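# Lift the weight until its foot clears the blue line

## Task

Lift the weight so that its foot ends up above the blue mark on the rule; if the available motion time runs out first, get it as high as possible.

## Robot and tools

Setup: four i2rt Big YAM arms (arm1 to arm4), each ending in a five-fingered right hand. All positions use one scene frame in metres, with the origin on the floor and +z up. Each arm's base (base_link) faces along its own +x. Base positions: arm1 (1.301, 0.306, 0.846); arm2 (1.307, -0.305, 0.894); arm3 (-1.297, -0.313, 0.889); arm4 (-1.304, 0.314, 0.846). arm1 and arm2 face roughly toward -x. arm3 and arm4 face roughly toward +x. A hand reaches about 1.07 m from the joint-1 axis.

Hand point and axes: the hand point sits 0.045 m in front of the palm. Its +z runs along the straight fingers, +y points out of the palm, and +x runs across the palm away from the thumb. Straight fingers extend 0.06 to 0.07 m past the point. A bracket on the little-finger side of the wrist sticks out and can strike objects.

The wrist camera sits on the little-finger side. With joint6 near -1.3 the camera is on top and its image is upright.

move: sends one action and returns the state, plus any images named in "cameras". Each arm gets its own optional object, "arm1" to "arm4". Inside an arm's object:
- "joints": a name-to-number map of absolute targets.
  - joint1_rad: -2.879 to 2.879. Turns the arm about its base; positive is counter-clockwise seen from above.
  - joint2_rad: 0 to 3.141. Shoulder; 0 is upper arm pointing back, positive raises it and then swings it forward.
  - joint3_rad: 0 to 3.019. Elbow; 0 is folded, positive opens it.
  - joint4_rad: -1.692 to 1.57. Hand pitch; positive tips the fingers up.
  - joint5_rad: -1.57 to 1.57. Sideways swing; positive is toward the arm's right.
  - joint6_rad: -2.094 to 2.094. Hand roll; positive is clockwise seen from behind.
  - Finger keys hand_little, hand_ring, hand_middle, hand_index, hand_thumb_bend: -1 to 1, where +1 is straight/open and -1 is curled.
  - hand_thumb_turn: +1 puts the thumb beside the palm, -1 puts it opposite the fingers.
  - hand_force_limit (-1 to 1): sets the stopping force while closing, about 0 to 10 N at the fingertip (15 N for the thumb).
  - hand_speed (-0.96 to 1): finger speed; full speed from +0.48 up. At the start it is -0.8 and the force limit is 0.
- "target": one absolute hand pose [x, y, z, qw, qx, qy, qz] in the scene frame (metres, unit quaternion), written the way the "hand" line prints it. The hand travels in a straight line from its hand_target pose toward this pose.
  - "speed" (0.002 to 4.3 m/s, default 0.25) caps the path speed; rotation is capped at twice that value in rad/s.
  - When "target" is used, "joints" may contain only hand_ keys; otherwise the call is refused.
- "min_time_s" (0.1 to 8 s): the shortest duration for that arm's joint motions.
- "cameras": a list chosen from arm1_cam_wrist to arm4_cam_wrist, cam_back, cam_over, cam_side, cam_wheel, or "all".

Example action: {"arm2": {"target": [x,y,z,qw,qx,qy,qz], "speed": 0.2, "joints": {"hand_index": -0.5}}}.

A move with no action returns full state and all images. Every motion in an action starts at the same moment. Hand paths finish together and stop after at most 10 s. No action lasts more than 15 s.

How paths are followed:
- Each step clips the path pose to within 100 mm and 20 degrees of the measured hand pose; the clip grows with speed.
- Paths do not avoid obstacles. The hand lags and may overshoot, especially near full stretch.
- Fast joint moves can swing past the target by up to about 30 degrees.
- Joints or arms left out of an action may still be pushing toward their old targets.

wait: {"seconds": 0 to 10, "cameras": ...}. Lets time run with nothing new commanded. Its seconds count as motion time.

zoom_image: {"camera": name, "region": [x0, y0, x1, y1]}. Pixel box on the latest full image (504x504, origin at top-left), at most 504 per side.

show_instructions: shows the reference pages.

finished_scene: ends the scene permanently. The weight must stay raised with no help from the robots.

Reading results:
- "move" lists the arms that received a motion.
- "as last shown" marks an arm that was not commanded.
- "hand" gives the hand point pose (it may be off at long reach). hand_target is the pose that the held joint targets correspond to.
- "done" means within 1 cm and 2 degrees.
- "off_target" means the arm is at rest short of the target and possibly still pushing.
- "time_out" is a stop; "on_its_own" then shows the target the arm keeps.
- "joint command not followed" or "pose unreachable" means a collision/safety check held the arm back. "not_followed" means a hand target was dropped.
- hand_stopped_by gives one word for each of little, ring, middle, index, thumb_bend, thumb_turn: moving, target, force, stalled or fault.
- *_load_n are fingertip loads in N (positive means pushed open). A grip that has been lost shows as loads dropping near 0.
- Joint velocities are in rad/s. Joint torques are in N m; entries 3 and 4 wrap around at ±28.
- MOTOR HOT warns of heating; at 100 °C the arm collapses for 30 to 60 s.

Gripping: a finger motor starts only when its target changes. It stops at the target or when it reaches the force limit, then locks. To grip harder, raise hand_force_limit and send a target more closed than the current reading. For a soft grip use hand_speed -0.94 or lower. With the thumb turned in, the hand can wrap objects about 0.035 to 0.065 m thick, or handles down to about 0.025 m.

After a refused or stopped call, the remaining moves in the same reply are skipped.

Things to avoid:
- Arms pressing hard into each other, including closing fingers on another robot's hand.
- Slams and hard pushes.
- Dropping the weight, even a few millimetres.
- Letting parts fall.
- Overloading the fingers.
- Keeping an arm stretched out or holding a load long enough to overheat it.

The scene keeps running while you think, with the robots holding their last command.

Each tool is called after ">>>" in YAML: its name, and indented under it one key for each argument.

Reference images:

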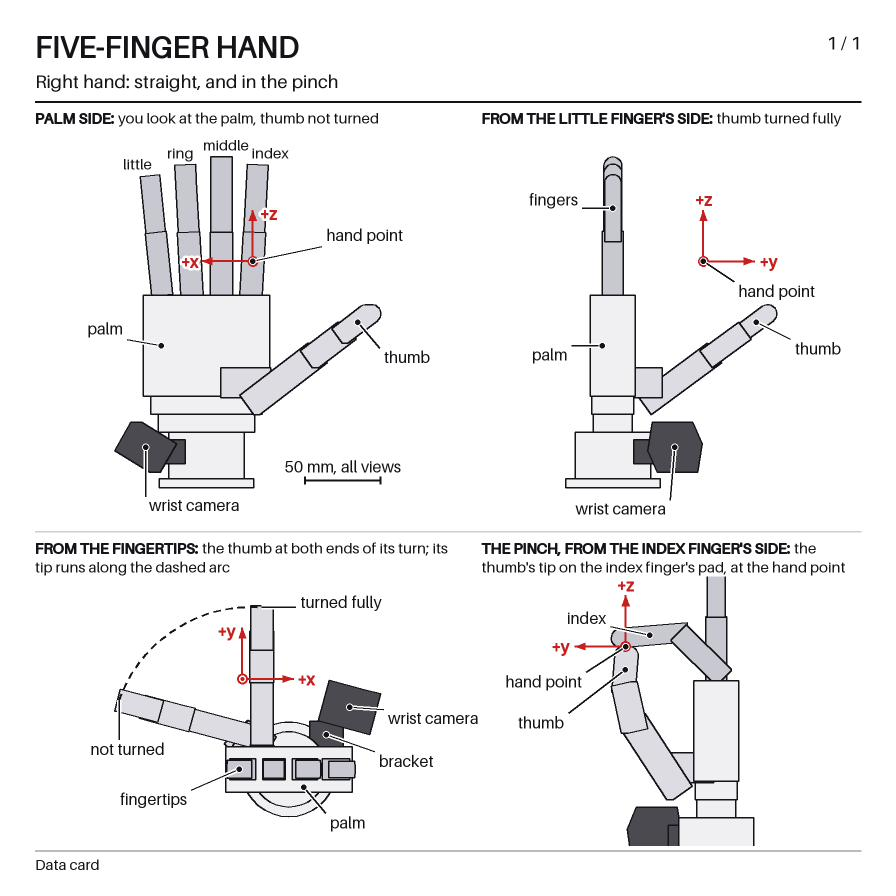

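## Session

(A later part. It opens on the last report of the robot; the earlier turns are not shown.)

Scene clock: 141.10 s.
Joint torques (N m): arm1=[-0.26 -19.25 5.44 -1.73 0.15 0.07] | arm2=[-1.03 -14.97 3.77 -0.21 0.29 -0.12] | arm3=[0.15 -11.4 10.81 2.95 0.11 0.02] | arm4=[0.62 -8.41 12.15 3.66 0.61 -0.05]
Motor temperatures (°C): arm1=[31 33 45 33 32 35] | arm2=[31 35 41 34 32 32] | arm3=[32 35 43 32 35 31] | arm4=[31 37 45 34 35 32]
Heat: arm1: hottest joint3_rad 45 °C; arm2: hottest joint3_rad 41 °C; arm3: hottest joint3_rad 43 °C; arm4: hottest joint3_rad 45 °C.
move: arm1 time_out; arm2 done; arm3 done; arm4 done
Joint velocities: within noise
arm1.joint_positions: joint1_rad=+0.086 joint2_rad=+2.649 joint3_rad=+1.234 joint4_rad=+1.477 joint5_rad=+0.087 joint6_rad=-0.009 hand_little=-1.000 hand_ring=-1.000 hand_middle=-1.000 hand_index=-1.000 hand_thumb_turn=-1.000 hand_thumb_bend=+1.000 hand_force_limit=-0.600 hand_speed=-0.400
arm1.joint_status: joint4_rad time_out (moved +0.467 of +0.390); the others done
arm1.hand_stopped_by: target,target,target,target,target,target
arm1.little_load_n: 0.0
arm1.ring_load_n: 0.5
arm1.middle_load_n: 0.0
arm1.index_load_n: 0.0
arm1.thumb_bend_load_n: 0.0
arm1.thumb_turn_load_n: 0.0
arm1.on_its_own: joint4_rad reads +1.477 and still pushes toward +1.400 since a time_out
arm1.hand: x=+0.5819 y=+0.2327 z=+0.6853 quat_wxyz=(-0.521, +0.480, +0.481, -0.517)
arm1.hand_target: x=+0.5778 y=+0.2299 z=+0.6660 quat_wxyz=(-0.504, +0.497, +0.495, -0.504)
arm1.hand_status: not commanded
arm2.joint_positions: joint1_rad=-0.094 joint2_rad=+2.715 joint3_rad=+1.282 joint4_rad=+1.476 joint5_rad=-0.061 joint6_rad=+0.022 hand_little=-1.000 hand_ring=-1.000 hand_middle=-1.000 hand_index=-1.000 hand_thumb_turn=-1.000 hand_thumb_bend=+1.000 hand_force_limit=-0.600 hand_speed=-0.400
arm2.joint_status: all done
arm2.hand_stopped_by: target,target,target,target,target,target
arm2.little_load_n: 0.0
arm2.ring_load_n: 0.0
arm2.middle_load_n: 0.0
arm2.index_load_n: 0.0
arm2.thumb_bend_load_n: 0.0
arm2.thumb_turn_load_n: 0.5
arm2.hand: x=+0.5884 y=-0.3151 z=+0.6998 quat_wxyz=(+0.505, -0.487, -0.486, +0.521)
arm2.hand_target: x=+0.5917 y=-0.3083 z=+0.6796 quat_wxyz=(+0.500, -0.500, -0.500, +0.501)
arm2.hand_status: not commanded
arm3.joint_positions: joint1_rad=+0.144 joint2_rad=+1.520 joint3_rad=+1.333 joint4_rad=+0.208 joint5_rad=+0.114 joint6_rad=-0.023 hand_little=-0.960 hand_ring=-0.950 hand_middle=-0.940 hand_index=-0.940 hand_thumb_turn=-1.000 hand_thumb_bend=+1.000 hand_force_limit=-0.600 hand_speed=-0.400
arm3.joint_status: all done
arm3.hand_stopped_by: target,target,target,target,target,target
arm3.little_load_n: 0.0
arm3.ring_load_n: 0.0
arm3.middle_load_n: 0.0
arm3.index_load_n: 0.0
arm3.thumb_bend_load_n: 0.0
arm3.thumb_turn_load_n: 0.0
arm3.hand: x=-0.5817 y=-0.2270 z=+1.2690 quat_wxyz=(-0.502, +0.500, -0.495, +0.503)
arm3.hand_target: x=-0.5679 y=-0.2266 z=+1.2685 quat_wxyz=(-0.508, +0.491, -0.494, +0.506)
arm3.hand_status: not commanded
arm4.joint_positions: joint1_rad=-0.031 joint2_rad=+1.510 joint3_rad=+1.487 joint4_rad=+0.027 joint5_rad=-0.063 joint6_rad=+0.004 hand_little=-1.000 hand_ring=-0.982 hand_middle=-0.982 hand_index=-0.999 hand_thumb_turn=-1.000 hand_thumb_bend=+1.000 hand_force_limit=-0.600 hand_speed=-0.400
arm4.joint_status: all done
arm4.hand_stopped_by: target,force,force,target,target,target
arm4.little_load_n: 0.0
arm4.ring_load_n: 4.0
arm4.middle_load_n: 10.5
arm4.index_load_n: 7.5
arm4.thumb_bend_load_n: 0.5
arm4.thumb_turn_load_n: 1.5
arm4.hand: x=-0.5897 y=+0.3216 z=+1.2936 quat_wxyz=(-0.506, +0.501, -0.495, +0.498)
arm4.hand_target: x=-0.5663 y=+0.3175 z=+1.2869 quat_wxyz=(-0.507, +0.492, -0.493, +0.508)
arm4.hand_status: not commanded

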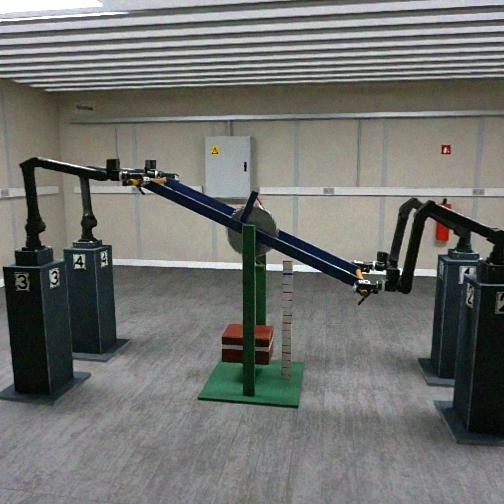

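>>> move:
  arm1: {"target": [0.604, 0.235, 1.263, 0.565, -0.4253, -0.4253, 0.565], "speed": 1.2}
  arm2: {"target": [0.612, -0.312, 1.276, 0.565, -0.4253, -0.4253, 0.565], "speed": 1.2}
  arm3: {"target": [-0.617, -0.230, 0.692, 0.4253, -0.565, 0.565, -0.4253], "speed": 1.2}
  arm4: {"target": [-0.611, 0.320, 0.711, 0.4253, -0.565, 0.565, -0.4253], "speed": 1.2}

>>> move:
  arm1: {"joints": {"joint2_rad": 1.785, "joint3_rad": 0.84}, "min_time_s": 0.5}
  arm2: {"joints": {"joint2_rad": 1.845, "joint3_rad": 0.80}, "min_time_s": 0.5}
  arm3: {"joints": {"joint2_rad": 1.806, "joint3_rad": 0.868}, "min_time_s": 0.5}
  arm4: {"joints": {"joint2_rad": 1.671, "joint3_rad": 0.898}, "min_time_s": 0.5}
  cameras: ["arm1_cam_wrist", "arm4_cam_wrist"]

>>> move:
  arm1: {"joints": {"joint2_rad": 2.61, "joint3_rad": 1.245, "joint4_rad": 1.41}, "min_time_s": 0.5}
  arm2: {"joints": {"joint2_rad": 2.73, "joint3_rad": 1.29, "joint4_rad": 1.43}, "min_time_s": 0.5}
  arm3: {"joints": {"joint2_rad": 1.555, "joint3_rad": 1.358, "joint4_rad": 0.237}, "min_time_s": 0.5}
  arm4: {"joints": {"joint2_rad": 1.568, "joint3_rad": 1.519, "joint4_rad": 0.075}, "min_time_s": 0.5}
  cameras: ["cam_side", "arm1_cam_wrist", "arm4_cam_wrist"]

>>> zoom_image:
  camera: "cam_side"
  region: [190, 300, 330, 420]

Scene clock: 149.70 s.
Joint torques (N m): arm1=[-0.97 -17.73 11.04 0.29 0.04 0] | arm2=[-0.67 -13.74 10.26 1.01 -0.12 -0.06] | arm3=[-1.2 -15.97 3.59 1.31 -0.3 0.09] | arm4=[0.67 -14.45 3.1 1.81 0.09 -0.33]
Motor temperatures (°C): arm1=[31 33 44 33 32 35] | arm2=[31 36 40 34 32 32] | arm3=[32 35 43 32 35 31] | arm4=[31 37 45 34 35 32]
Heat: arm1: hottest joint3_rad 44 °C; arm2: hottest joint3_rad 40 °C; arm3: hottest joint3_rad 43 °C; arm4: hottest joint3_rad 45 °C.
move: arm1 off_target; arm2 off_target; arm3 off_target; arm4 off_target
Joint velocities: within noise
arm1.joint_positions: joint1_rad=+0.087 joint2_rad=+1.544 joint3_rad=+1.176 joint4_rad=+0.601 joint5_rad=+0.077 joint6_rad=-0.022 hand_little=-1.000 hand_ring=-0.999 hand_middle=-0.999 hand_index=-0.999 hand_thumb_turn=-1.000 hand_thumb_bend=+1.000 hand_force_limit=-0.600 hand_speed=-0.400
arm1.joint_status: not commanded
arm1.hand_stopped_by: target,target,target,target,target,target
arm1.little_load_n: 2.0
arm1.ring_load_n: 6.0
arm1.middle_load_n: 5.5
arm1.index_load_n: 5.5
arm1.thumb_bend_load_n: 0.0
arm1.thumb_turn_load_n: 0.0
arm1.hand: x=+0.5982 y=+0.2305 z=+1.2329 quat_wxyz=(-0.558, +0.432, +0.437, -0.558)
arm1.hand_target: x=+0.6044 y=+0.2348 z=+1.2627 quat_wxyz=(-0.565, +0.425, +0.425, -0.565)
arm1.hand_status: off_target (0.031 m and 1.9 deg from the pose sent, 0.578 m and 11.7 deg at the start; pose on its path clipped on 19 of 53 steps)
arm2.joint_positions: joint1_rad=-0.094 joint2_rad=+1.558 joint3_rad=+1.098 joint4_rad=+0.687 joint5_rad=-0.043 joint6_rad=+0.027 hand_little=-1.000 hand_ring=-0.999 hand_middle=-0.999 hand_index=-0.999 hand_thumb_turn=-1.000 hand_thumb_bend=+1.000 hand_force_limit=-0.600 hand_speed=-0.400
arm2.joint_status: not commanded
arm2.hand_stopped_by: target,target,target,target,target,target
arm2.little_load_n: 0.0
arm2.ring_load_n: 6.0
arm2.middle_load_n: 6.5
arm2.index_load_n: 7.5
arm2.thumb_bend_load_n: 0.0
arm2.thumb_turn_load_n: 0.0
arm2.hand: x=+0.6090 y=-0.3140 z=+1.2441 quat_wxyz=(+0.552, -0.441, -0.434, +0.560)
arm2.hand_target: x=+0.6126 y=-0.3122 z=+1.2756 quat_wxyz=(+0.565, -0.425, -0.425, +0.565)
arm2.hand_status: off_target (0.032 m and 2.6 deg from the pose sent, 0.577 m and 13.1 deg at the start; pose on its path clipped on 19 of 55 steps)
arm3.joint_positions: joint1_rad=+0.133 joint2_rad=+2.437 joint3_rad=+1.105 joint4_rad=+1.103 joint5_rad=+0.107 joint6_rad=+0.004 hand_little=-0.960 hand_ring=-0.950 hand_middle=-0.940 hand_index=-0.940 hand_thumb_turn=-1.000 hand_thumb_bend=+1.000 hand_force_limit=-0.600 hand_speed=-0.400
arm3.joint_status: not commanded
arm3.hand_stopped_by: target,target,target,target,target,target
arm3.little_load_n: 0.0
arm3.ring_load_n: 0.0
arm3.middle_load_n: 0.0
arm3.index_load_n: 0.0
arm3.thumb_bend_load_n: 0.0
arm3.thumb_turn_load_n: 0.0
arm3.hand: x=-0.6090 y=-0.2260 z=+0.7162 quat_wxyz=(-0.436, +0.558, -0.553, +0.438)
arm3.hand_target: x=-0.6181 y=-0.2300 z=+0.6926 quat_wxyz=(-0.425, +0.565, -0.565, +0.425)
arm3.hand_status: off_target (0.026 m and 2.5 deg from the pose sent, 0.578 m and 16.7 deg at the start; pose on its path clipped on 19 of 54 steps)
arm4.joint_positions: joint1_rad=-0.030 joint2_rad=+2.304 joint3_rad=+1.089 joint4_rad=+0.966 joint5_rad=-0.051 joint6_rad=+0.017 hand_little=-1.000 hand_ring=-0.982 hand_middle=-0.983 hand_index=-0.999 hand_thumb_turn=-1.000 hand_thumb_bend=+1.000 hand_force_limit=-0.600 hand_speed=-0.400
arm4.joint_status: not commanded
arm4.hand_stopped_by: target,force,force,target,target,target
arm4.little_load_n: 0.0
arm4.ring_load_n: 4.0
arm4.middle_load_n: 3.0
arm4.index_load_n: 8.5
arm4.thumb_bend_load_n: 0.0
arm4.thumb_turn_load_n: 0.0
arm4.hand: x=-0.5996 y=+0.3205 z=+0.7343 quat_wxyz=(-0.442, +0.550, -0.564, +0.429)
arm4.hand_target: x=-0.6114 y=+0.3201 z=+0.7117 quat_wxyz=(-0.425, +0.565, -0.565, +0.425)
arm4.hand_status: off_target (0.026 m and 2.6 deg from the pose sent, 0.583 m and 16.5 deg at the start; pose on its path clipped on 19 of 54 steps)
pictures: none

Scene clock: 151.07 s.
Joint torques (N m): arm1=[-0.91 -8.35 3.89 -0.98 0.19 -0.3] | arm2=[-0.73 -7.24 3.52 -0.29 -0.03 0.06] | arm3=[-0.67 -18.32 8.49 3.67 0.1 0.14] | arm4=[0.67 -16.38 9.42 3.86 -0.1 -0.13]
Motor temperatures (°C): arm1=[31 33 44 33 32 35] | arm2=[31 36 40 34 32 32] | arm3=[32 35 43 32 35 31] | arm4=[31 37 45 34 35 32]
Heat: arm1: hottest joint3_rad 44 °C; arm2: hottest joint3_rad 40 °C; arm3: hottest joint3_rad 43 °C; arm4: hottest joint3_rad 45 °C.
move: arm1 done; arm2 done; arm3 done; arm4 done
Joint velocities: within noise
arm1.joint_positions: joint1_rad=+0.087 joint2_rad=+1.718 joint3_rad=+0.879 joint4_rad=+0.637 joint5_rad=+0.074 joint6_rad=+0.009 hand_little=-1.000 hand_ring=-1.000 hand_middle=-0.999 hand_index=-1.000 hand_thumb_turn=-1.000 hand_thumb_bend=+1.000 hand_force_limit=-0.600 hand_speed=-0.400
arm1.joint_status: all done
arm1.hand_stopped_by: target,target,target,target,target,target
arm1.little_load_n: 0.0
arm1.ring_load_n: 0.5
arm1.middle_load_n: 1.5
arm1.index_load_n: 1.0
arm1.thumb_bend_load_n: 0.0
arm1.thumb_turn_load_n: 0.0
arm1.hand: x=+0.6540 y=+0.2337 z=+0.9540 quat_wxyz=(-0.452, +0.539, +0.549, -0.452)
arm1.hand_target: x=+0.6814 y=+0.2422 z=+0.8788 quat_wxyz=(-0.417, +0.565, +0.592, -0.395)
arm1.hand_status: not commanded
arm2.joint_positions: joint1_rad=-0.094 joint2_rad=+1.781 joint3_rad=+0.844 joint4_rad=+0.723 joint5_rad=-0.045 joint6_rad=+0.014 hand_little=-1.000 hand_ring=-1.000 hand_middle=-0.999 hand_index=-0.999 hand_thumb_turn=-1.000 hand_thumb_bend=+1.000 hand_force_limit=-0.600 hand_speed=-0.400
arm2.joint_status: all done
arm2.hand_stopped_by: target,target,target,target,target,target
arm2.little_load_n: 0.0
arm2.ring_load_n: 2.5
arm2.middle_load_n: 4.0
arm2.index_load_n: 4.5
arm2.thumb_bend_load_n: 0.0
arm2.thumb_turn_load_n: 0.0
arm2.hand: x=+0.6649 y=-0.3158 z=+0.9649 quat_wxyz=(+0.442, -0.554, -0.542, +0.452)
arm2.hand_target: x=+0.6971 y=-0.3157 z=+0.8945 quat_wxyz=(+0.397, -0.590, -0.572, +0.409)
arm2.hand_status: not commanded
arm3.joint_positions: joint1_rad=+0.135 joint2_rad=+1.839 joint3_rad=+0.827 joint4_rad=+1.041 joint5_rad=+0.098 joint6_rad=+0.000 hand_little=-0.960 hand_ring=-0.950 hand_middle=-0.940 hand_index=-0.940 hand_thumb_turn=-1.000 hand_thumb_bend=+1.000 hand_force_limit=-0.600 hand_speed=-0.400
arm3.joint_status: all done
arm3.hand_stopped_by: target,target,target,target,target,target
arm3.little_load_n: 0.0
arm3.ring_load_n: 0.0
arm3.middle_load_n: 0.0
arm3.index_load_n: 0.0
arm3.thumb_bend_load_n: 0.0
arm3.thumb_turn_load_n: 0.5
arm3.hand: x=-0.6390 y=-0.2305 z=+0.9850 quat_wxyz=(-0.512, +0.494, -0.496, +0.498)
arm3.hand_target: x=-0.6215 y=-0.2357 z=+1.0391 quat_wxyz=(-0.544, +0.453, -0.475, +0.523)
arm3.hand_status: not commanded
arm4.joint_positions: joint1_rad=-0.030 joint2_rad=+1.722 joint3_rad=+0.861 joint4_rad=+0.914 joint5_rad=-0.046 joint6_rad=-0.001 hand_little=-1.000 hand_ring=-0.982 hand_middle=-0.982 hand_index=-1.000 hand_thumb_turn=-1.000 hand_thumb_bend=+1.000 hand_force_limit=-0.600 hand_speed=-0.400
arm4.joint_status: all done
arm4.hand_stopped_by: target,force,force,target,target,target
arm4.little_load_n: 0.0
arm4.ring_load_n: 5.5
arm4.middle_load_n: 6.0
arm4.index_load_n: 2.5
arm4.thumb_bend_load_n: 0.0
arm4.thumb_turn_load_n: 0.0
arm4.hand: x=-0.6389 y=+0.3209 z=+1.0075 quat_wxyz=(-0.512, +0.486, -0.485, +0.516)
arm4.hand_target: x=-0.6294 y=+0.3211 z=+1.0747 quat_wxyz=(-0.541, +0.453, -0.443, +0.553)
arm4.hand_status: not commanded
arm1_cam_wrist: T_world_to_cam=[[0.14584, 0.28582, -0.94712, 0.74353], [0.65711, -0.74365, -0.12323, -0.15732], [-0.73955, -0.60439, -0.29627, 1.02521]] pos_world=[0.75313, 0.29012, 0.98857]
arm4_cam_wrist: T_world_to_cam=[[0.09372, -0.23591, -0.96724, 1.11679], [-0.39504, 0.88296, -0.25363, -0.2632], [0.91387, 0.40587, -0.01044, 0.58017]] pos_world=[-0.73884, 0.26038, 1.01951]

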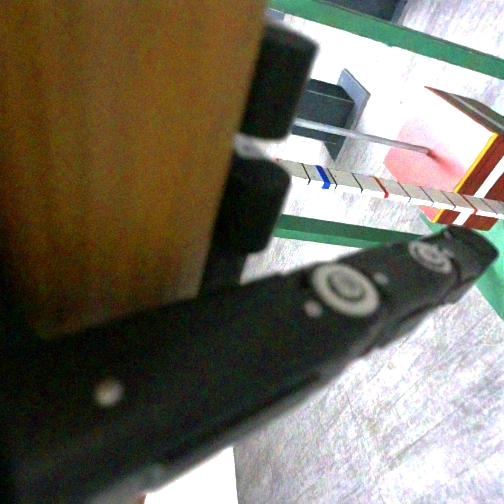

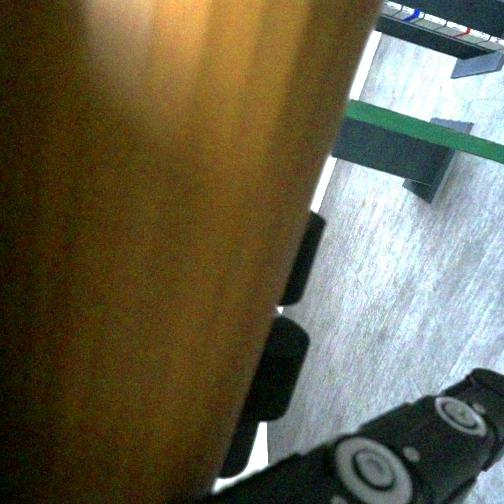

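Scene clock: 152.23 s.
Joint torques (N m): arm1=[-0.73 -21.89 5.22 -0.39 0.14 -0.15] | arm2=[-0.85 -14.86 3.99 -0.39 0.34 -0.02] | arm3=[0.03 -11.75 11.14 2.66 0.17 0.15] | arm4=[0.73 -8.23 12.81 3.06 0.61 -0.05]
Motor temperatures (°C): arm1=[31 33 44 33 32 35] | arm2=[31 36 40 34 32 32] | arm3=[32 35 43 32 35 31] | arm4=[31 37 45 34 35 32]
Heat: arm1: hottest joint3_rad 44 °C; arm2: hottest joint3_rad 40 °C; arm3: hottest joint3_rad 43 °C; arm4: hottest joint3_rad 45 °C.
move: arm1 done; arm2 done; arm3 done; arm4 done
Joint velocities: within noise
arm1.joint_positions: joint1_rad=+0.084 joint2_rad=+2.629 joint3_rad=+1.221 joint4_rad=+1.451 joint5_rad=+0.075 joint6_rad=-0.009 hand_little=-1.000 hand_ring=-1.000 hand_middle=-1.000 hand_index=-1.000 hand_thumb_turn=-1.000 hand_thumb_bend=+1.000 hand_force_limit=-0.600 hand_speed=-0.400
arm1.joint_status: all done
arm1.hand_stopped_by: target,target,target,target,target,target
arm1.little_load_n: 0.0
arm1.ring_load_n: 0.0
arm1.middle_load_n: 0.0
arm1.index_load_n: 0.0
arm1.thumb_bend_load_n: 0.0
arm1.thumb_turn_load_n: 0.0
arm1.hand: x=+0.5826 y=+0.2320 z=+0.6881 quat_wxyz=(-0.515, +0.481, +0.489, -0.514)
arm1.hand_target: x=+0.5687 y=+0.2340 z=+0.6985 quat_wxyz=(-0.519, +0.480, +0.489, -0.511)
arm1.hand_status: not commanded
arm2.joint_positions: joint1_rad=-0.093 joint2_rad=+2.713 joint3_rad=+1.278 joint4_rad=+1.480 joint5_rad=-0.053 joint6_rad=+0.022 hand_little=-1.000 hand_ring=-1.000 hand_middle=-1.000 hand_index=-1.000 hand_thumb_turn=-1.000 hand_thumb_bend=+1.000 hand_force_limit=-0.600 hand_speed=-0.400
arm2.joint_status: all done
arm2.hand_stopped_by: target,target,target,target,target,target
arm2.little_load_n: 0.0
arm2.ring_load_n: 0.0
arm2.middle_load_n: 0.0
arm2.index_load_n: 0.0
arm2.thumb_bend_load_n: 0.0
arm2.thumb_turn_load_n: 0.5
arm2.hand: x=+0.5886 y=-0.3146 z=+0.7013 quat_wxyz=(+0.507, -0.488, -0.484, +0.521)
arm2.hand_target: x=+0.5913 y=-0.3101 z=+0.6802 quat_wxyz=(+0.498, -0.504, -0.496, +0.503)
arm2.hand_status: not commanded
arm3.joint_positions: joint1_rad=+0.135 joint2_rad=+1.520 joint3_rad=+1.327 joint4_rad=+0.219 joint5_rad=+0.097 joint6_rad=+0.001 hand_little=-0.960 hand_ring=-0.950 hand_middle=-0.940 hand_index=-0.940 hand_thumb_turn=-1.000 hand_thumb_bend=+1.000 hand_force_limit=-0.600 hand_speed=-0.400
arm3.joint_status: all done
arm3.hand_stopped_by: target,target,target,target,target,target
arm3.little_load_n: 0.0
arm3.ring_load_n: 0.0
arm3.middle_load_n: 0.0
arm3.index_load_n: 0.0
arm3.thumb_bend_load_n: 0.5
arm3.thumb_turn_load_n: 0.0
arm3.hand: x=-0.5818 y=-0.2285 z=+1.2689 quat_wxyz=(-0.512, +0.495, -0.497, +0.496)
arm3.hand_target: x=-0.5670 y=-0.2336 z=+1.2694 quat_wxyz=(-0.515, +0.484, -0.500, +0.500)
arm3.hand_status: not commanded
arm4.joint_positions: joint1_rad=-0.030 joint2_rad=+1.509 joint3_rad=+1.478 joint4_rad=+0.042 joint5_rad=-0.062 joint6_rad=-0.010 hand_little=-1.000 hand_ring=-0.982 hand_middle=-0.981 hand_index=-0.999 hand_thumb_turn=-1.000 hand_thumb_bend=+1.000 hand_force_limit=-0.600 hand_speed=-0.400
arm4.joint_status: all done
arm4.hand_stopped_by: target,force,force,target,target,target
arm4.little_load_n: 0.0
arm4.ring_load_n: 5.0
arm4.middle_load_n: 10.0
arm4.index_load_n: 5.5
arm4.thumb_bend_load_n: 0.0
arm4.thumb_turn_load_n: 2.0
arm4.hand: x=-0.5898 y=+0.3214 z=+1.2929 quat_wxyz=(-0.504, +0.502, -0.490, +0.504)
arm4.hand_target: x=-0.5662 y=+0.3184 z=+1.2862 quat_wxyz=(-0.504, +0.496, -0.489, +0.511)
arm4.hand_status: not commanded
pictures: arm1_cam_wrist, arm4_cam_wrist, cam_side
arm1_cam_wrist: T_world_to_cam=[[-0.0866, 0.28349, -0.95506, 0.64402], [0.60655, -0.7455, -0.27628, -0.00929], [-0.79032, -0.60321, -0.10739, 0.79194]] pos_world=[0.68729, 0.28822, 0.69755]
arm4_cam_wrist: T_world_to_cam=[[0.05842, -0.24147, -0.96865, 1.37107], [-0.4188, 0.87487, -0.24335, -0.19652], [0.9062, 0.41988, -0.05002, 0.58027]] pos_world=[-0.68823, 0.25935, 1.30929]

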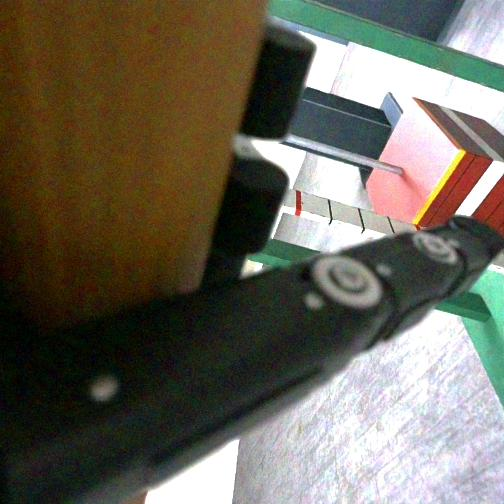

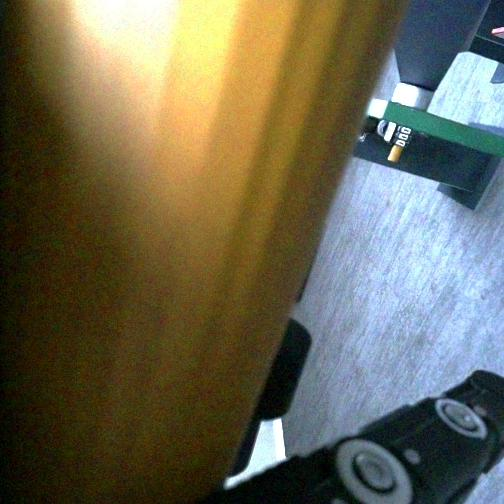

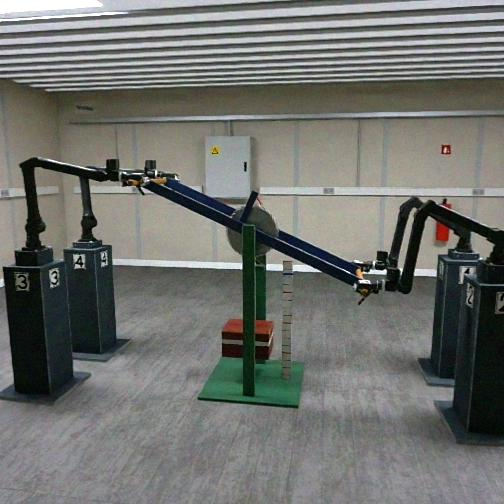

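Scaled by 3.600 from the camera's image (finer frame: 720x720).

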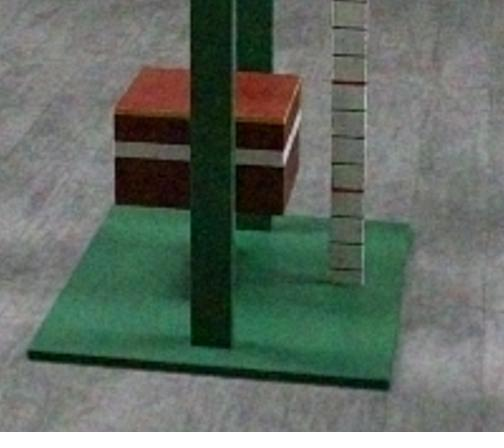

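>>> move:
  arm1: {"target": [0.604, 0.235, 1.263, 0.565, -0.4253, -0.4253, 0.565], "speed": 1.4}
  arm2: {"target": [0.612, -0.312, 1.276, 0.565, -0.4253, -0.4253, 0.565], "speed": 1.4}
  arm3: {"target": [-0.617, -0.230, 0.692, 0.4253, -0.565, 0.565, -0.4253], "speed": 1.4}
  arm4: {"target": [-0.611, 0.320, 0.711, 0.4253, -0.565, 0.565, -0.4253], "speed": 1.4}

>>> move:
  arm1: {"joints": {"joint2_rad": 1.785, "joint3_rad": 0.84}, "min_time_s": 0.5}
  arm2: {"joints": {"joint2_rad": 1.845, "joint3_rad": 0.80}, "min_time_s": 0.5}
  arm3: {"joints": {"joint2_rad": 1.806, "joint3_rad": 0.868}, "min_time_s": 0.5}
  arm4: {"joints": {"joint2_rad": 1.671, "joint3_rad": 0.898}, "min_time_s": 0.5}

>>> move:
  arm1: {"joints": {"joint2_rad": 2.61, "joint3_rad": 1.245, "joint4_rad": 1.41}, "min_time_s": 0.5}
  arm2: {"joints": {"joint2_rad": 2.72, "joint3_rad": 1.29, "joint4_rad": 1.435}, "min_time_s": 0.5}
  arm3: {"joints": {"joint2_rad": 1.555, "joint3_rad": 1.358, "joint4_rad": 0.237}, "min_time_s": 0.5}
  arm4: {"joints": {"joint2_rad": 1.568, "joint3_rad": 1.519, "joint4_rad": 0.075}, "min_time_s": 0.5}
  cameras: ["cam_side", "arm2_cam_wrist", "arm3_cam_wrist"]

>>> zoom_image:
  camera: "cam_side"
  region: [190, 280, 330, 400]

Scene clock: 156.03 s.
Joint torques (N m): arm1=[-0.79 -17.44 10.91 0.25 0.07 0.01] | arm2=[-0.73 -13.68 10.28 0.99 -0.16 -0.06] | arm3=[0.32 -16.32 3.75 1.22 -0.24 0.12] | arm4=[0.73 -14.51 3.08 1.83 0.08 -0.33]
Motor temperatures (°C): arm1=[31 33 44 32 32 35] | arm2=[31 36 40 34 32 32] | arm3=[32 35 43 32 35 31] | arm4=[31 37 44 34 35 32]
Heat: arm1: hottest joint3_rad 44 °C; arm2: hottest joint3_rad 40 °C; arm3: hottest joint3_rad 43 °C; arm4: hottest joint3_rad 44 °C.
move: arm1 off_target; arm2 off_target; arm3 off_target; arm4 off_target
Joint velocities: within noise
arm1.joint_positions: joint1_rad=+0.087 joint2_rad=+1.544 joint3_rad=+1.176 joint4_rad=+0.601 joint5_rad=+0.077 joint6_rad=-0.023 hand_little=-1.000 hand_ring=-0.999 hand_middle=-0.999 hand_index=-0.999 hand_thumb_turn=-1.000 hand_thumb_bend=+1.000 hand_force_limit=-0.600 hand_speed=-0.400
arm1.joint_status: not commanded
arm1.hand_stopped_by: target,target,target,target,target,target
arm1.little_load_n: 2.0
arm1.ring_load_n: 5.5
arm1.middle_load_n: 5.5
arm1.index_load_n: 6.0
arm1.thumb_bend_load_n: 0.0
arm1.thumb_turn_load_n: 0.0
arm1.hand: x=+0.5982 y=+0.2306 z=+1.2330 quat_wxyz=(-0.558, +0.432, +0.437, -0.558)
arm1.hand_target: x=+0.6044 y=+0.2350 z=+1.2627 quat_wxyz=(-0.565, +0.425, +0.425, -0.565)
arm1.hand_status: off_target (0.031 m and 1.9 deg from the pose sent, 0.575 m and 12.7 deg at the start; pose on its path clipped on 20 of 52 steps)
arm2.joint_positions: joint1_rad=-0.093 joint2_rad=+1.558 joint3_rad=+1.098 joint4_rad=+0.687 joint5_rad=-0.042 joint6_rad=+0.027 hand_little=-1.000 hand_ring=-0.999 hand_middle=-0.999 hand_index=-0.999 hand_thumb_turn=-1.000 hand_thumb_bend=+1.000 hand_force_limit=-0.600 hand_speed=-0.400
arm2.joint_status: not commanded
arm2.hand_stopped_by: target,target,target,target,target,target
arm2.little_load_n: 0.0
arm2.ring_load_n: 6.0
arm2.middle_load_n: 7.0
arm2.index_load_n: 7.5
arm2.thumb_bend_load_n: 0.0
arm2.thumb_turn_load_n: 0.0
arm2.hand: x=+0.6090 y=-0.3143 z=+1.2442 quat_wxyz=(+0.552, -0.440, -0.434, +0.560)
arm2.hand_target: x=+0.6126 y=-0.3120 z=+1.2756 quat_wxyz=(+0.565, -0.425, -0.425, +0.565)
arm2.hand_status: off_target (0.032 m and 2.6 deg from the pose sent, 0.575 m and 13.0 deg at the start; pose on its path clipped on 19 of 55 steps)
arm3.joint_positions: joint1_rad=+0.129 joint2_rad=+2.437 joint3_rad=+1.105 joint4_rad=+1.104 joint5_rad=+0.107 joint6_rad=+0.003 hand_little=-0.960 hand_ring=-0.950 hand_middle=-0.940 hand_index=-0.940 hand_thumb_turn=-1.000 hand_thumb_bend=+1.000 hand_force_limit=-0.600 hand_speed=-0.400
arm3.joint_status: not commanded
arm3.hand_stopped_by: target,target,target,target,target,target
arm3.little_load_n: 0.0
arm3.ring_load_n: 0.0
arm3.middle_load_n: 0.0
arm3.index_load_n: 0.0
arm3.thumb_bend_load_n: 0.0
arm3.thumb_turn_load_n: 0.0
arm3.hand: x=-0.6086 y=-0.2287 z=+0.7163 quat_wxyz=(-0.436, +0.557, -0.554, +0.440)
arm3.hand_target: x=-0.6179 y=-0.2300 z=+0.6928 quat_wxyz=(-0.425, +0.565, -0.565, +0.425)
arm3.hand_status: off_target (0.026 m and 2.6 deg from the pose sent, 0.578 m and 17.1 deg at the start; pose on its path clipped on 19 of 54 steps)
arm4.joint_positions: joint1_rad=-0.030 joint2_rad=+2.304 joint3_rad=+1.090 joint4_rad=+0.966 joint5_rad=-0.050 joint6_rad=+0.017 hand_little=-1.000 hand_ring=-0.982 hand_middle=-0.983 hand_index=-0.999 hand_thumb_turn=-1.000 hand_thumb_bend=+1.000 hand_force_limit=-0.600 hand_speed=-0.400
arm4.joint_status: not commanded
arm4.hand_stopped_by: target,force,force,target,target,target
arm4.little_load_n: 0.0
arm4.ring_load_n: 3.5
arm4.middle_load_n: 3.0
arm4.index_load_n: 8.5
arm4.thumb_bend_load_n: 0.0
arm4.thumb_turn_load_n: 0.0
arm4.hand: x=-0.5995 y=+0.3207 z=+0.7341 quat_wxyz=(-0.442, +0.550, -0.564, +0.429)
arm4.hand_target: x=-0.6114 y=+0.3199 z=+0.7117 quat_wxyz=(-0.425, +0.565, -0.565, +0.425)
arm4.hand_status: off_target (0.026 m and 2.6 deg from the pose sent, 0.582 m and 17.0 deg at the start; pose on its path clipped on 19 of 55 steps)
pictures: none

Scene clock: 157.40 s.
Joint torques (N m): arm1=[-0.91 -8.35 3.86 -0.99 0.21 -0.32] | arm2=[-0.79 -7.24 3.51 -0.31 -0.04 0.06] | arm3=[0.62 -16.91 8.73 3.64 0.1 0.13] | arm4=[0.67 -16.38 9.42 3.85 -0.1 -0.13]
Motor temperatures (°C): arm1=[31 33 44 32 32 35] | arm2=[31 36 40 34 32 32] | arm3=[32 35 42 32 35 31] | arm4=[31 37 44 34 35 32]
Heat: arm1: hottest joint3_rad 44 °C; arm2: hottest joint3_rad 40 °C; arm3: hottest joint3_rad 42 °C; arm4: hottest joint3_rad 44 °C.
move: arm1 done; arm2 done; arm3 done; arm4 done
Joint velocities: within noise
arm1.joint_positions: joint1_rad=+0.087 joint2_rad=+1.718 joint3_rad=+0.880 joint4_rad=+0.637 joint5_rad=+0.074 joint6_rad=+0.009 hand_little=-1.000 hand_ring=-1.000 hand_middle=-0.999 hand_index=-1.000 hand_thumb_turn=-1.000 hand_thumb_bend=+1.000 hand_force_limit=-0.600 hand_speed=-0.400
arm1.joint_status: all done
arm1.hand_stopped_by: target,target,target,target,target,target
arm1.little_load_n: 0.0
arm1.ring_load_n: 0.5
arm1.middle_load_n: 1.0
arm1.index_load_n: 1.0
arm1.thumb_bend_load_n: 0.0
arm1.thumb_turn_load_n: 0.0
arm1.hand: x=+0.6538 y=+0.2337 z=+0.9542 quat_wxyz=(-0.452, +0.539, +0.549, -0.452)
arm1.hand_target: x=+0.6813 y=+0.2423 z=+0.8790 quat_wxyz=(-0.417, +0.565, +0.592, -0.395)
arm1.hand_status: not commanded
arm2.joint_positions: joint1_rad=-0.093 joint2_rad=+1.781 joint3_rad=+0.845 joint4_rad=+0.724 joint5_rad=-0.045 joint6_rad=+0.015 hand_little=-1.000 hand_ring=-1.000 hand_middle=-0.999 hand_index=-0.999 hand_thumb_turn=-1.000 hand_thumb_bend=+1.000 hand_force_limit=-0.600 hand_speed=-0.400
arm2.joint_status: all done
arm2.hand_stopped_by: target,target,target,target,target,target
arm2.little_load_n: 0.0
arm2.ring_load_n: 2.5
arm2.middle_load_n: 4.0
arm2.index_load_n: 4.0
arm2.thumb_bend_load_n: 0.0
arm2.thumb_turn_load_n: 0.0
arm2.hand: x=+0.6647 y=-0.3163 z=+0.9651 quat_wxyz=(+0.442, -0.553, -0.542, +0.453)
arm2.hand_target: x=+0.6969 y=-0.3155 z=+0.8948 quat_wxyz=(+0.397, -0.590, -0.572, +0.409)
arm2.hand_status: not commanded
arm3.joint_positions: joint1_rad=+0.132 joint2_rad=+1.839 joint3_rad=+0.826 joint4_rad=+1.042 joint5_rad=+0.098 joint6_rad=+0.000 hand_little=-0.960 hand_ring=-0.950 hand_middle=-0.940 hand_index=-0.940 hand_thumb_turn=-1.000 hand_thumb_bend=+1.000 hand_force_limit=-0.600 hand_speed=-0.400
arm3.joint_status: all done
arm3.hand_stopped_by: target,target,target,target,target,target
arm3.little_load_n: 0.0
arm3.ring_load_n: -0.5
arm3.middle_load_n: 0.0
arm3.index_load_n: 0.5
arm3.thumb_bend_load_n: 0.5
arm3.thumb_turn_load_n: 0.5
arm3.hand: x=-0.6389 y=-0.2328 z=+0.9850 quat_wxyz=(-0.511, +0.493, -0.497, +0.498)
arm3.hand_target: x=-0.6216 y=-0.2357 z=+1.0388 quat_wxyz=(-0.543, +0.454, -0.475, +0.523)
arm3.hand_status: not commanded
arm4.joint_positions: joint1_rad=-0.029 joint2_rad=+1.722 joint3_rad=+0.860 joint4_rad=+0.913 joint5_rad=-0.046 joint6_rad=-0.001 hand_little=-1.000 hand_ring=-0.982 hand_middle=-0.982 hand_index=-1.000 hand_thumb_turn=-1.000 hand_thumb_bend=+1.000 hand_force_limit=-0.600 hand_speed=-0.400
arm4.joint_status: all done
arm4.hand_stopped_by: target,force,force,target,target,target
arm4.little_load_n: 0.0
arm4.ring_load_n: 5.0
arm4.middle_load_n: 6.0
arm4.index_load_n: 2.5
arm4.thumb_bend_load_n: 0.0
arm4.thumb_turn_load_n: 0.0
arm4.hand: x=-0.6390 y=+0.3212 z=+1.0072 quat_wxyz=(-0.512, +0.486, -0.485, +0.516)
arm4.hand_target: x=-0.6295 y=+0.3211 z=+1.0744 quat_wxyz=(-0.541, +0.453, -0.443, +0.553)
arm4.hand_status: not commanded
pictures: none

Scene clock: 158.57 s.
Joint torques (N m): arm1=[-0.62 -21.71 5.29 -0.5 0.14 -0.13] | arm2=[-0.85 -15.33 4.08 -0.12 0.33 -0.02] | arm3=[-0.62 -11.81 11.36 2.48 0.22 0.13] | arm4=[0.67 -8.23 12.88 3.1 0.63 -0.04]
Motor temperatures (°C): arm1=[31 33 44 32 32 35] | arm2=[31 36 40 34 32 32] | arm3=[32 35 43 32 35 31] | arm4=[31 37 44 34 35 32]
Heat: arm1: hottest joint3_rad 44 °C; arm2: hottest joint3_rad 40 °C; arm3: hottest joint3_rad 43 °C; arm4: hottest joint3_rad 44 °C.
move: arm1 done; arm2 done; arm3 done; arm4 done
Joint velocities: within noise
arm1.joint_positions: joint1_rad=+0.084 joint2_rad=+2.628 joint3_rad=+1.221 joint4_rad=+1.452 joint5_rad=+0.075 joint6_rad=-0.009 hand_little=-1.000 hand_ring=-1.000 hand_middle=-1.000 hand_index=-1.000 hand_thumb_turn=-1.000 hand_thumb_bend=+1.000 hand_force_limit=-0.600 hand_speed=-0.400
arm1.joint_status: all done
arm1.hand_stopped_by: target,target,target,target,target,target
arm1.little_load_n: 0.0
arm1.ring_load_n: 0.0
arm1.middle_load_n: 0.0
arm1.index_load_n: -0.5
arm1.thumb_bend_load_n: 0.0
arm1.thumb_turn_load_n: 0.0
arm1.hand: x=+0.5826 y=+0.2318 z=+0.6885 quat_wxyz=(-0.515, +0.481, +0.489, -0.515)
arm1.hand_target: x=+0.5688 y=+0.2339 z=+0.6984 quat_wxyz=(-0.519, +0.480, +0.489, -0.511)
arm1.hand_status: not commanded
arm2.joint_positions: joint1_rad=-0.092 joint2_rad=+2.711 joint3_rad=+1.277 joint4_rad=+1.477 joint5_rad=-0.053 joint6_rad=+0.022 hand_little=-1.000 hand_ring=-1.000 hand_middle=-1.000 hand_index=-1.000 hand_thumb_turn=-1.000 hand_thumb_bend=+1.000 hand_force_limit=-0.600 hand_speed=-0.400
arm2.joint_status: all done
arm2.hand_stopped_by: target,target,target,target,target,target
arm2.little_load_n: 0.0
arm2.ring_load_n: 0.0
arm2.middle_load_n: 0.0
arm2.index_load_n: 0.0
arm2.thumb_bend_load_n: 0.0
arm2.thumb_turn_load_n: 0.0
arm2.hand: x=+0.5886 y=-0.3151 z=+0.7018 quat_wxyz=(+0.506, -0.488, -0.484, +0.520)
arm2.hand_target: x=+0.5877 y=-0.3101 z=+0.6882 quat_wxyz=(+0.501, -0.500, -0.492, +0.506)
arm2.hand_status: not commanded
arm3.joint_positions: joint1_rad=+0.132 joint2_rad=+1.519 joint3_rad=+1.326 joint4_rad=+0.218 joint5_rad=+0.096 joint6_rad=+0.001 hand_little=-0.960 hand_ring=-0.950 hand_middle=-0.940 hand_index=-0.940 hand_thumb_turn=-1.000 hand_thumb_bend=+1.000 hand_force_limit=-0.600 hand_speed=-0.400
arm3.joint_status: all done
arm3.hand_stopped_by: target,target,target,target,target,target
arm3.little_load_n: 0.0
arm3.ring_load_n: 0.0
arm3.middle_load_n: 0.0
arm3.index_load_n: 0.0
arm3.thumb_bend_load_n: 0.5
arm3.thumb_turn_load_n: 0.0
arm3.hand: x=-0.5819 y=-0.2305 z=+1.2686 quat_wxyz=(-0.511, +0.494, -0.498, +0.497)
arm3.hand_target: x=-0.5670 y=-0.2336 z=+1.2695 quat_wxyz=(-0.515, +0.484, -0.500, +0.500)
arm3.hand_status: not commanded
arm4.joint_positions: joint1_rad=-0.029 joint2_rad=+1.509 joint3_rad=+1.478 joint4_rad=+0.042 joint5_rad=-0.062 joint6_rad=-0.010 hand_little=-1.000 hand_ring=-0.982 hand_middle=-0.982 hand_index=-0.999 hand_thumb_turn=-1.000 hand_thumb_bend=+1.000 hand_force_limit=-0.600 hand_speed=-0.400
arm4.joint_status: all done
arm4.hand_stopped_by: target,force,force,target,target,target
arm4.little_load_n: 0.0
arm4.ring_load_n: 4.5
arm4.middle_load_n: 10.0
arm4.index_load_n: 5.0
arm4.thumb_bend_load_n: 0.5
arm4.thumb_turn_load_n: 1.5
arm4.hand: x=-0.5898 y=+0.3216 z=+1.2925 quat_wxyz=(-0.504, +0.502, -0.490, +0.503)
arm4.hand_target: x=-0.5661 y=+0.3184 z=+1.2864 quat_wxyz=(-0.504, +0.496, -0.489, +0.511)
arm4.hand_status: not commanded
pictures: arm2_cam_wrist, arm3_cam_wrist, cam_side
arm2_cam_wrist: T_world_to_cam=[[-0.06071, 0.22855, -0.97164, 0.79167], [0.43084, -0.87208, -0.23205, -0.35216], [-0.90038, -0.43271, -0.04552, 0.54028]] pos_world=[0.68625, -0.25427, 0.71209]
arm3_cam_wrist: T_world_to_cam=[[-0.03301, -0.22836, -0.97302, 1.15722], [-0.62181, 0.76689, -0.15888, -0.00296], [0.78248, 0.59978, -0.16731, 0.92208]] pos_world=[-0.68515, -0.28652, 1.2798]

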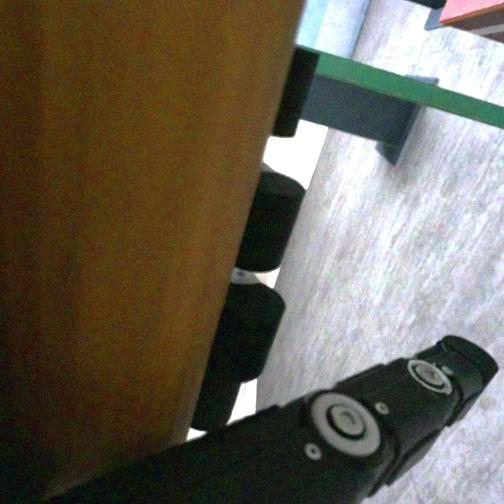

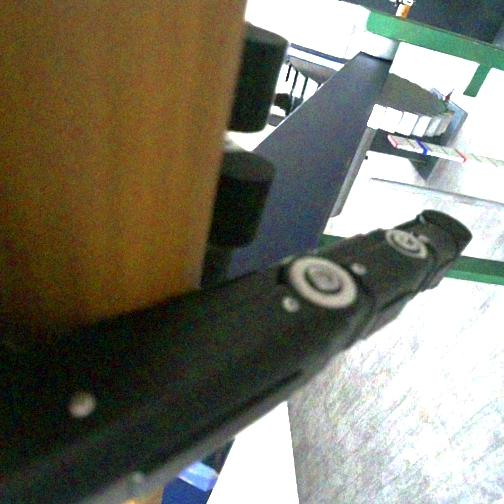

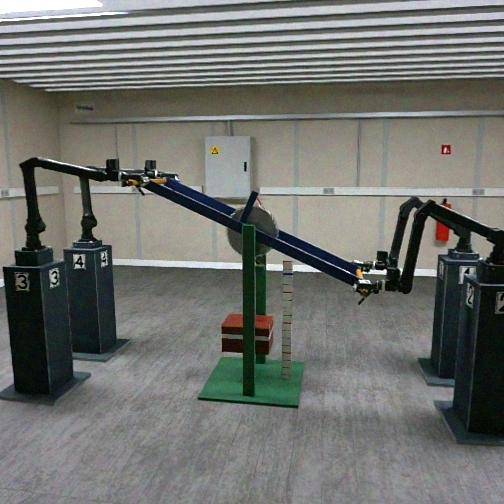

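Scaled by 3.600 from the camera's image (finer frame: 720x720).

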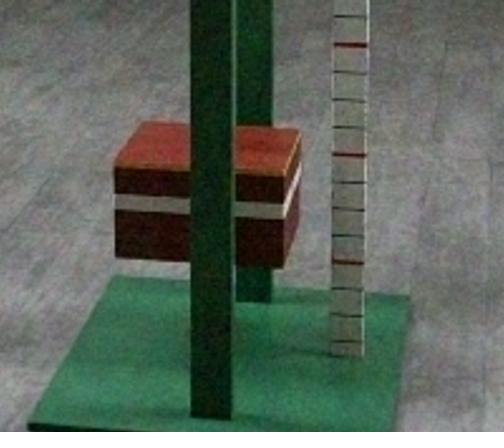

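>>> zoom_image:
  camera: "cam_side"
  region: [215, 300, 305, 390]

>>> zoom_image:
  camera: "cam_side"
  region: [240, 255, 310, 325]

Scaled by 5.600 from the camera's image (finer frame: 720x720).

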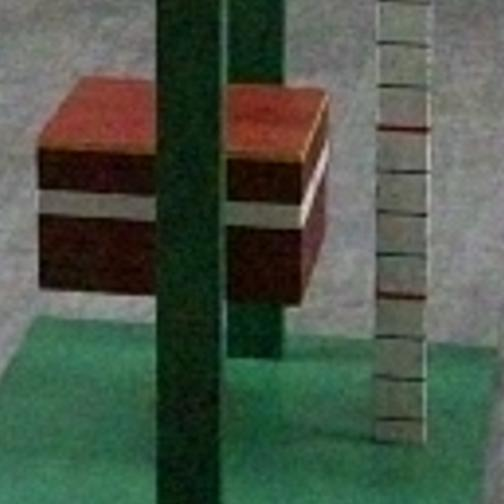

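Scaled by 7.200 from the camera's image (finer frame: 720x720).

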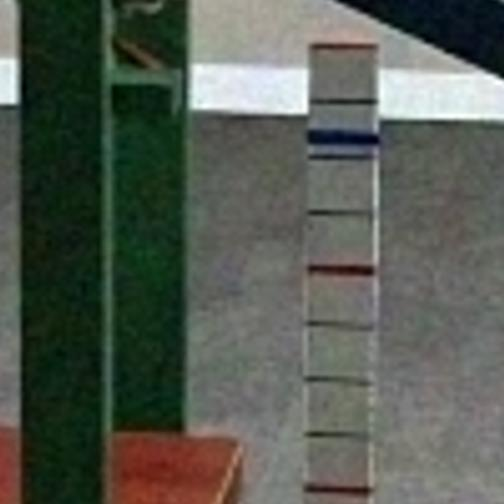

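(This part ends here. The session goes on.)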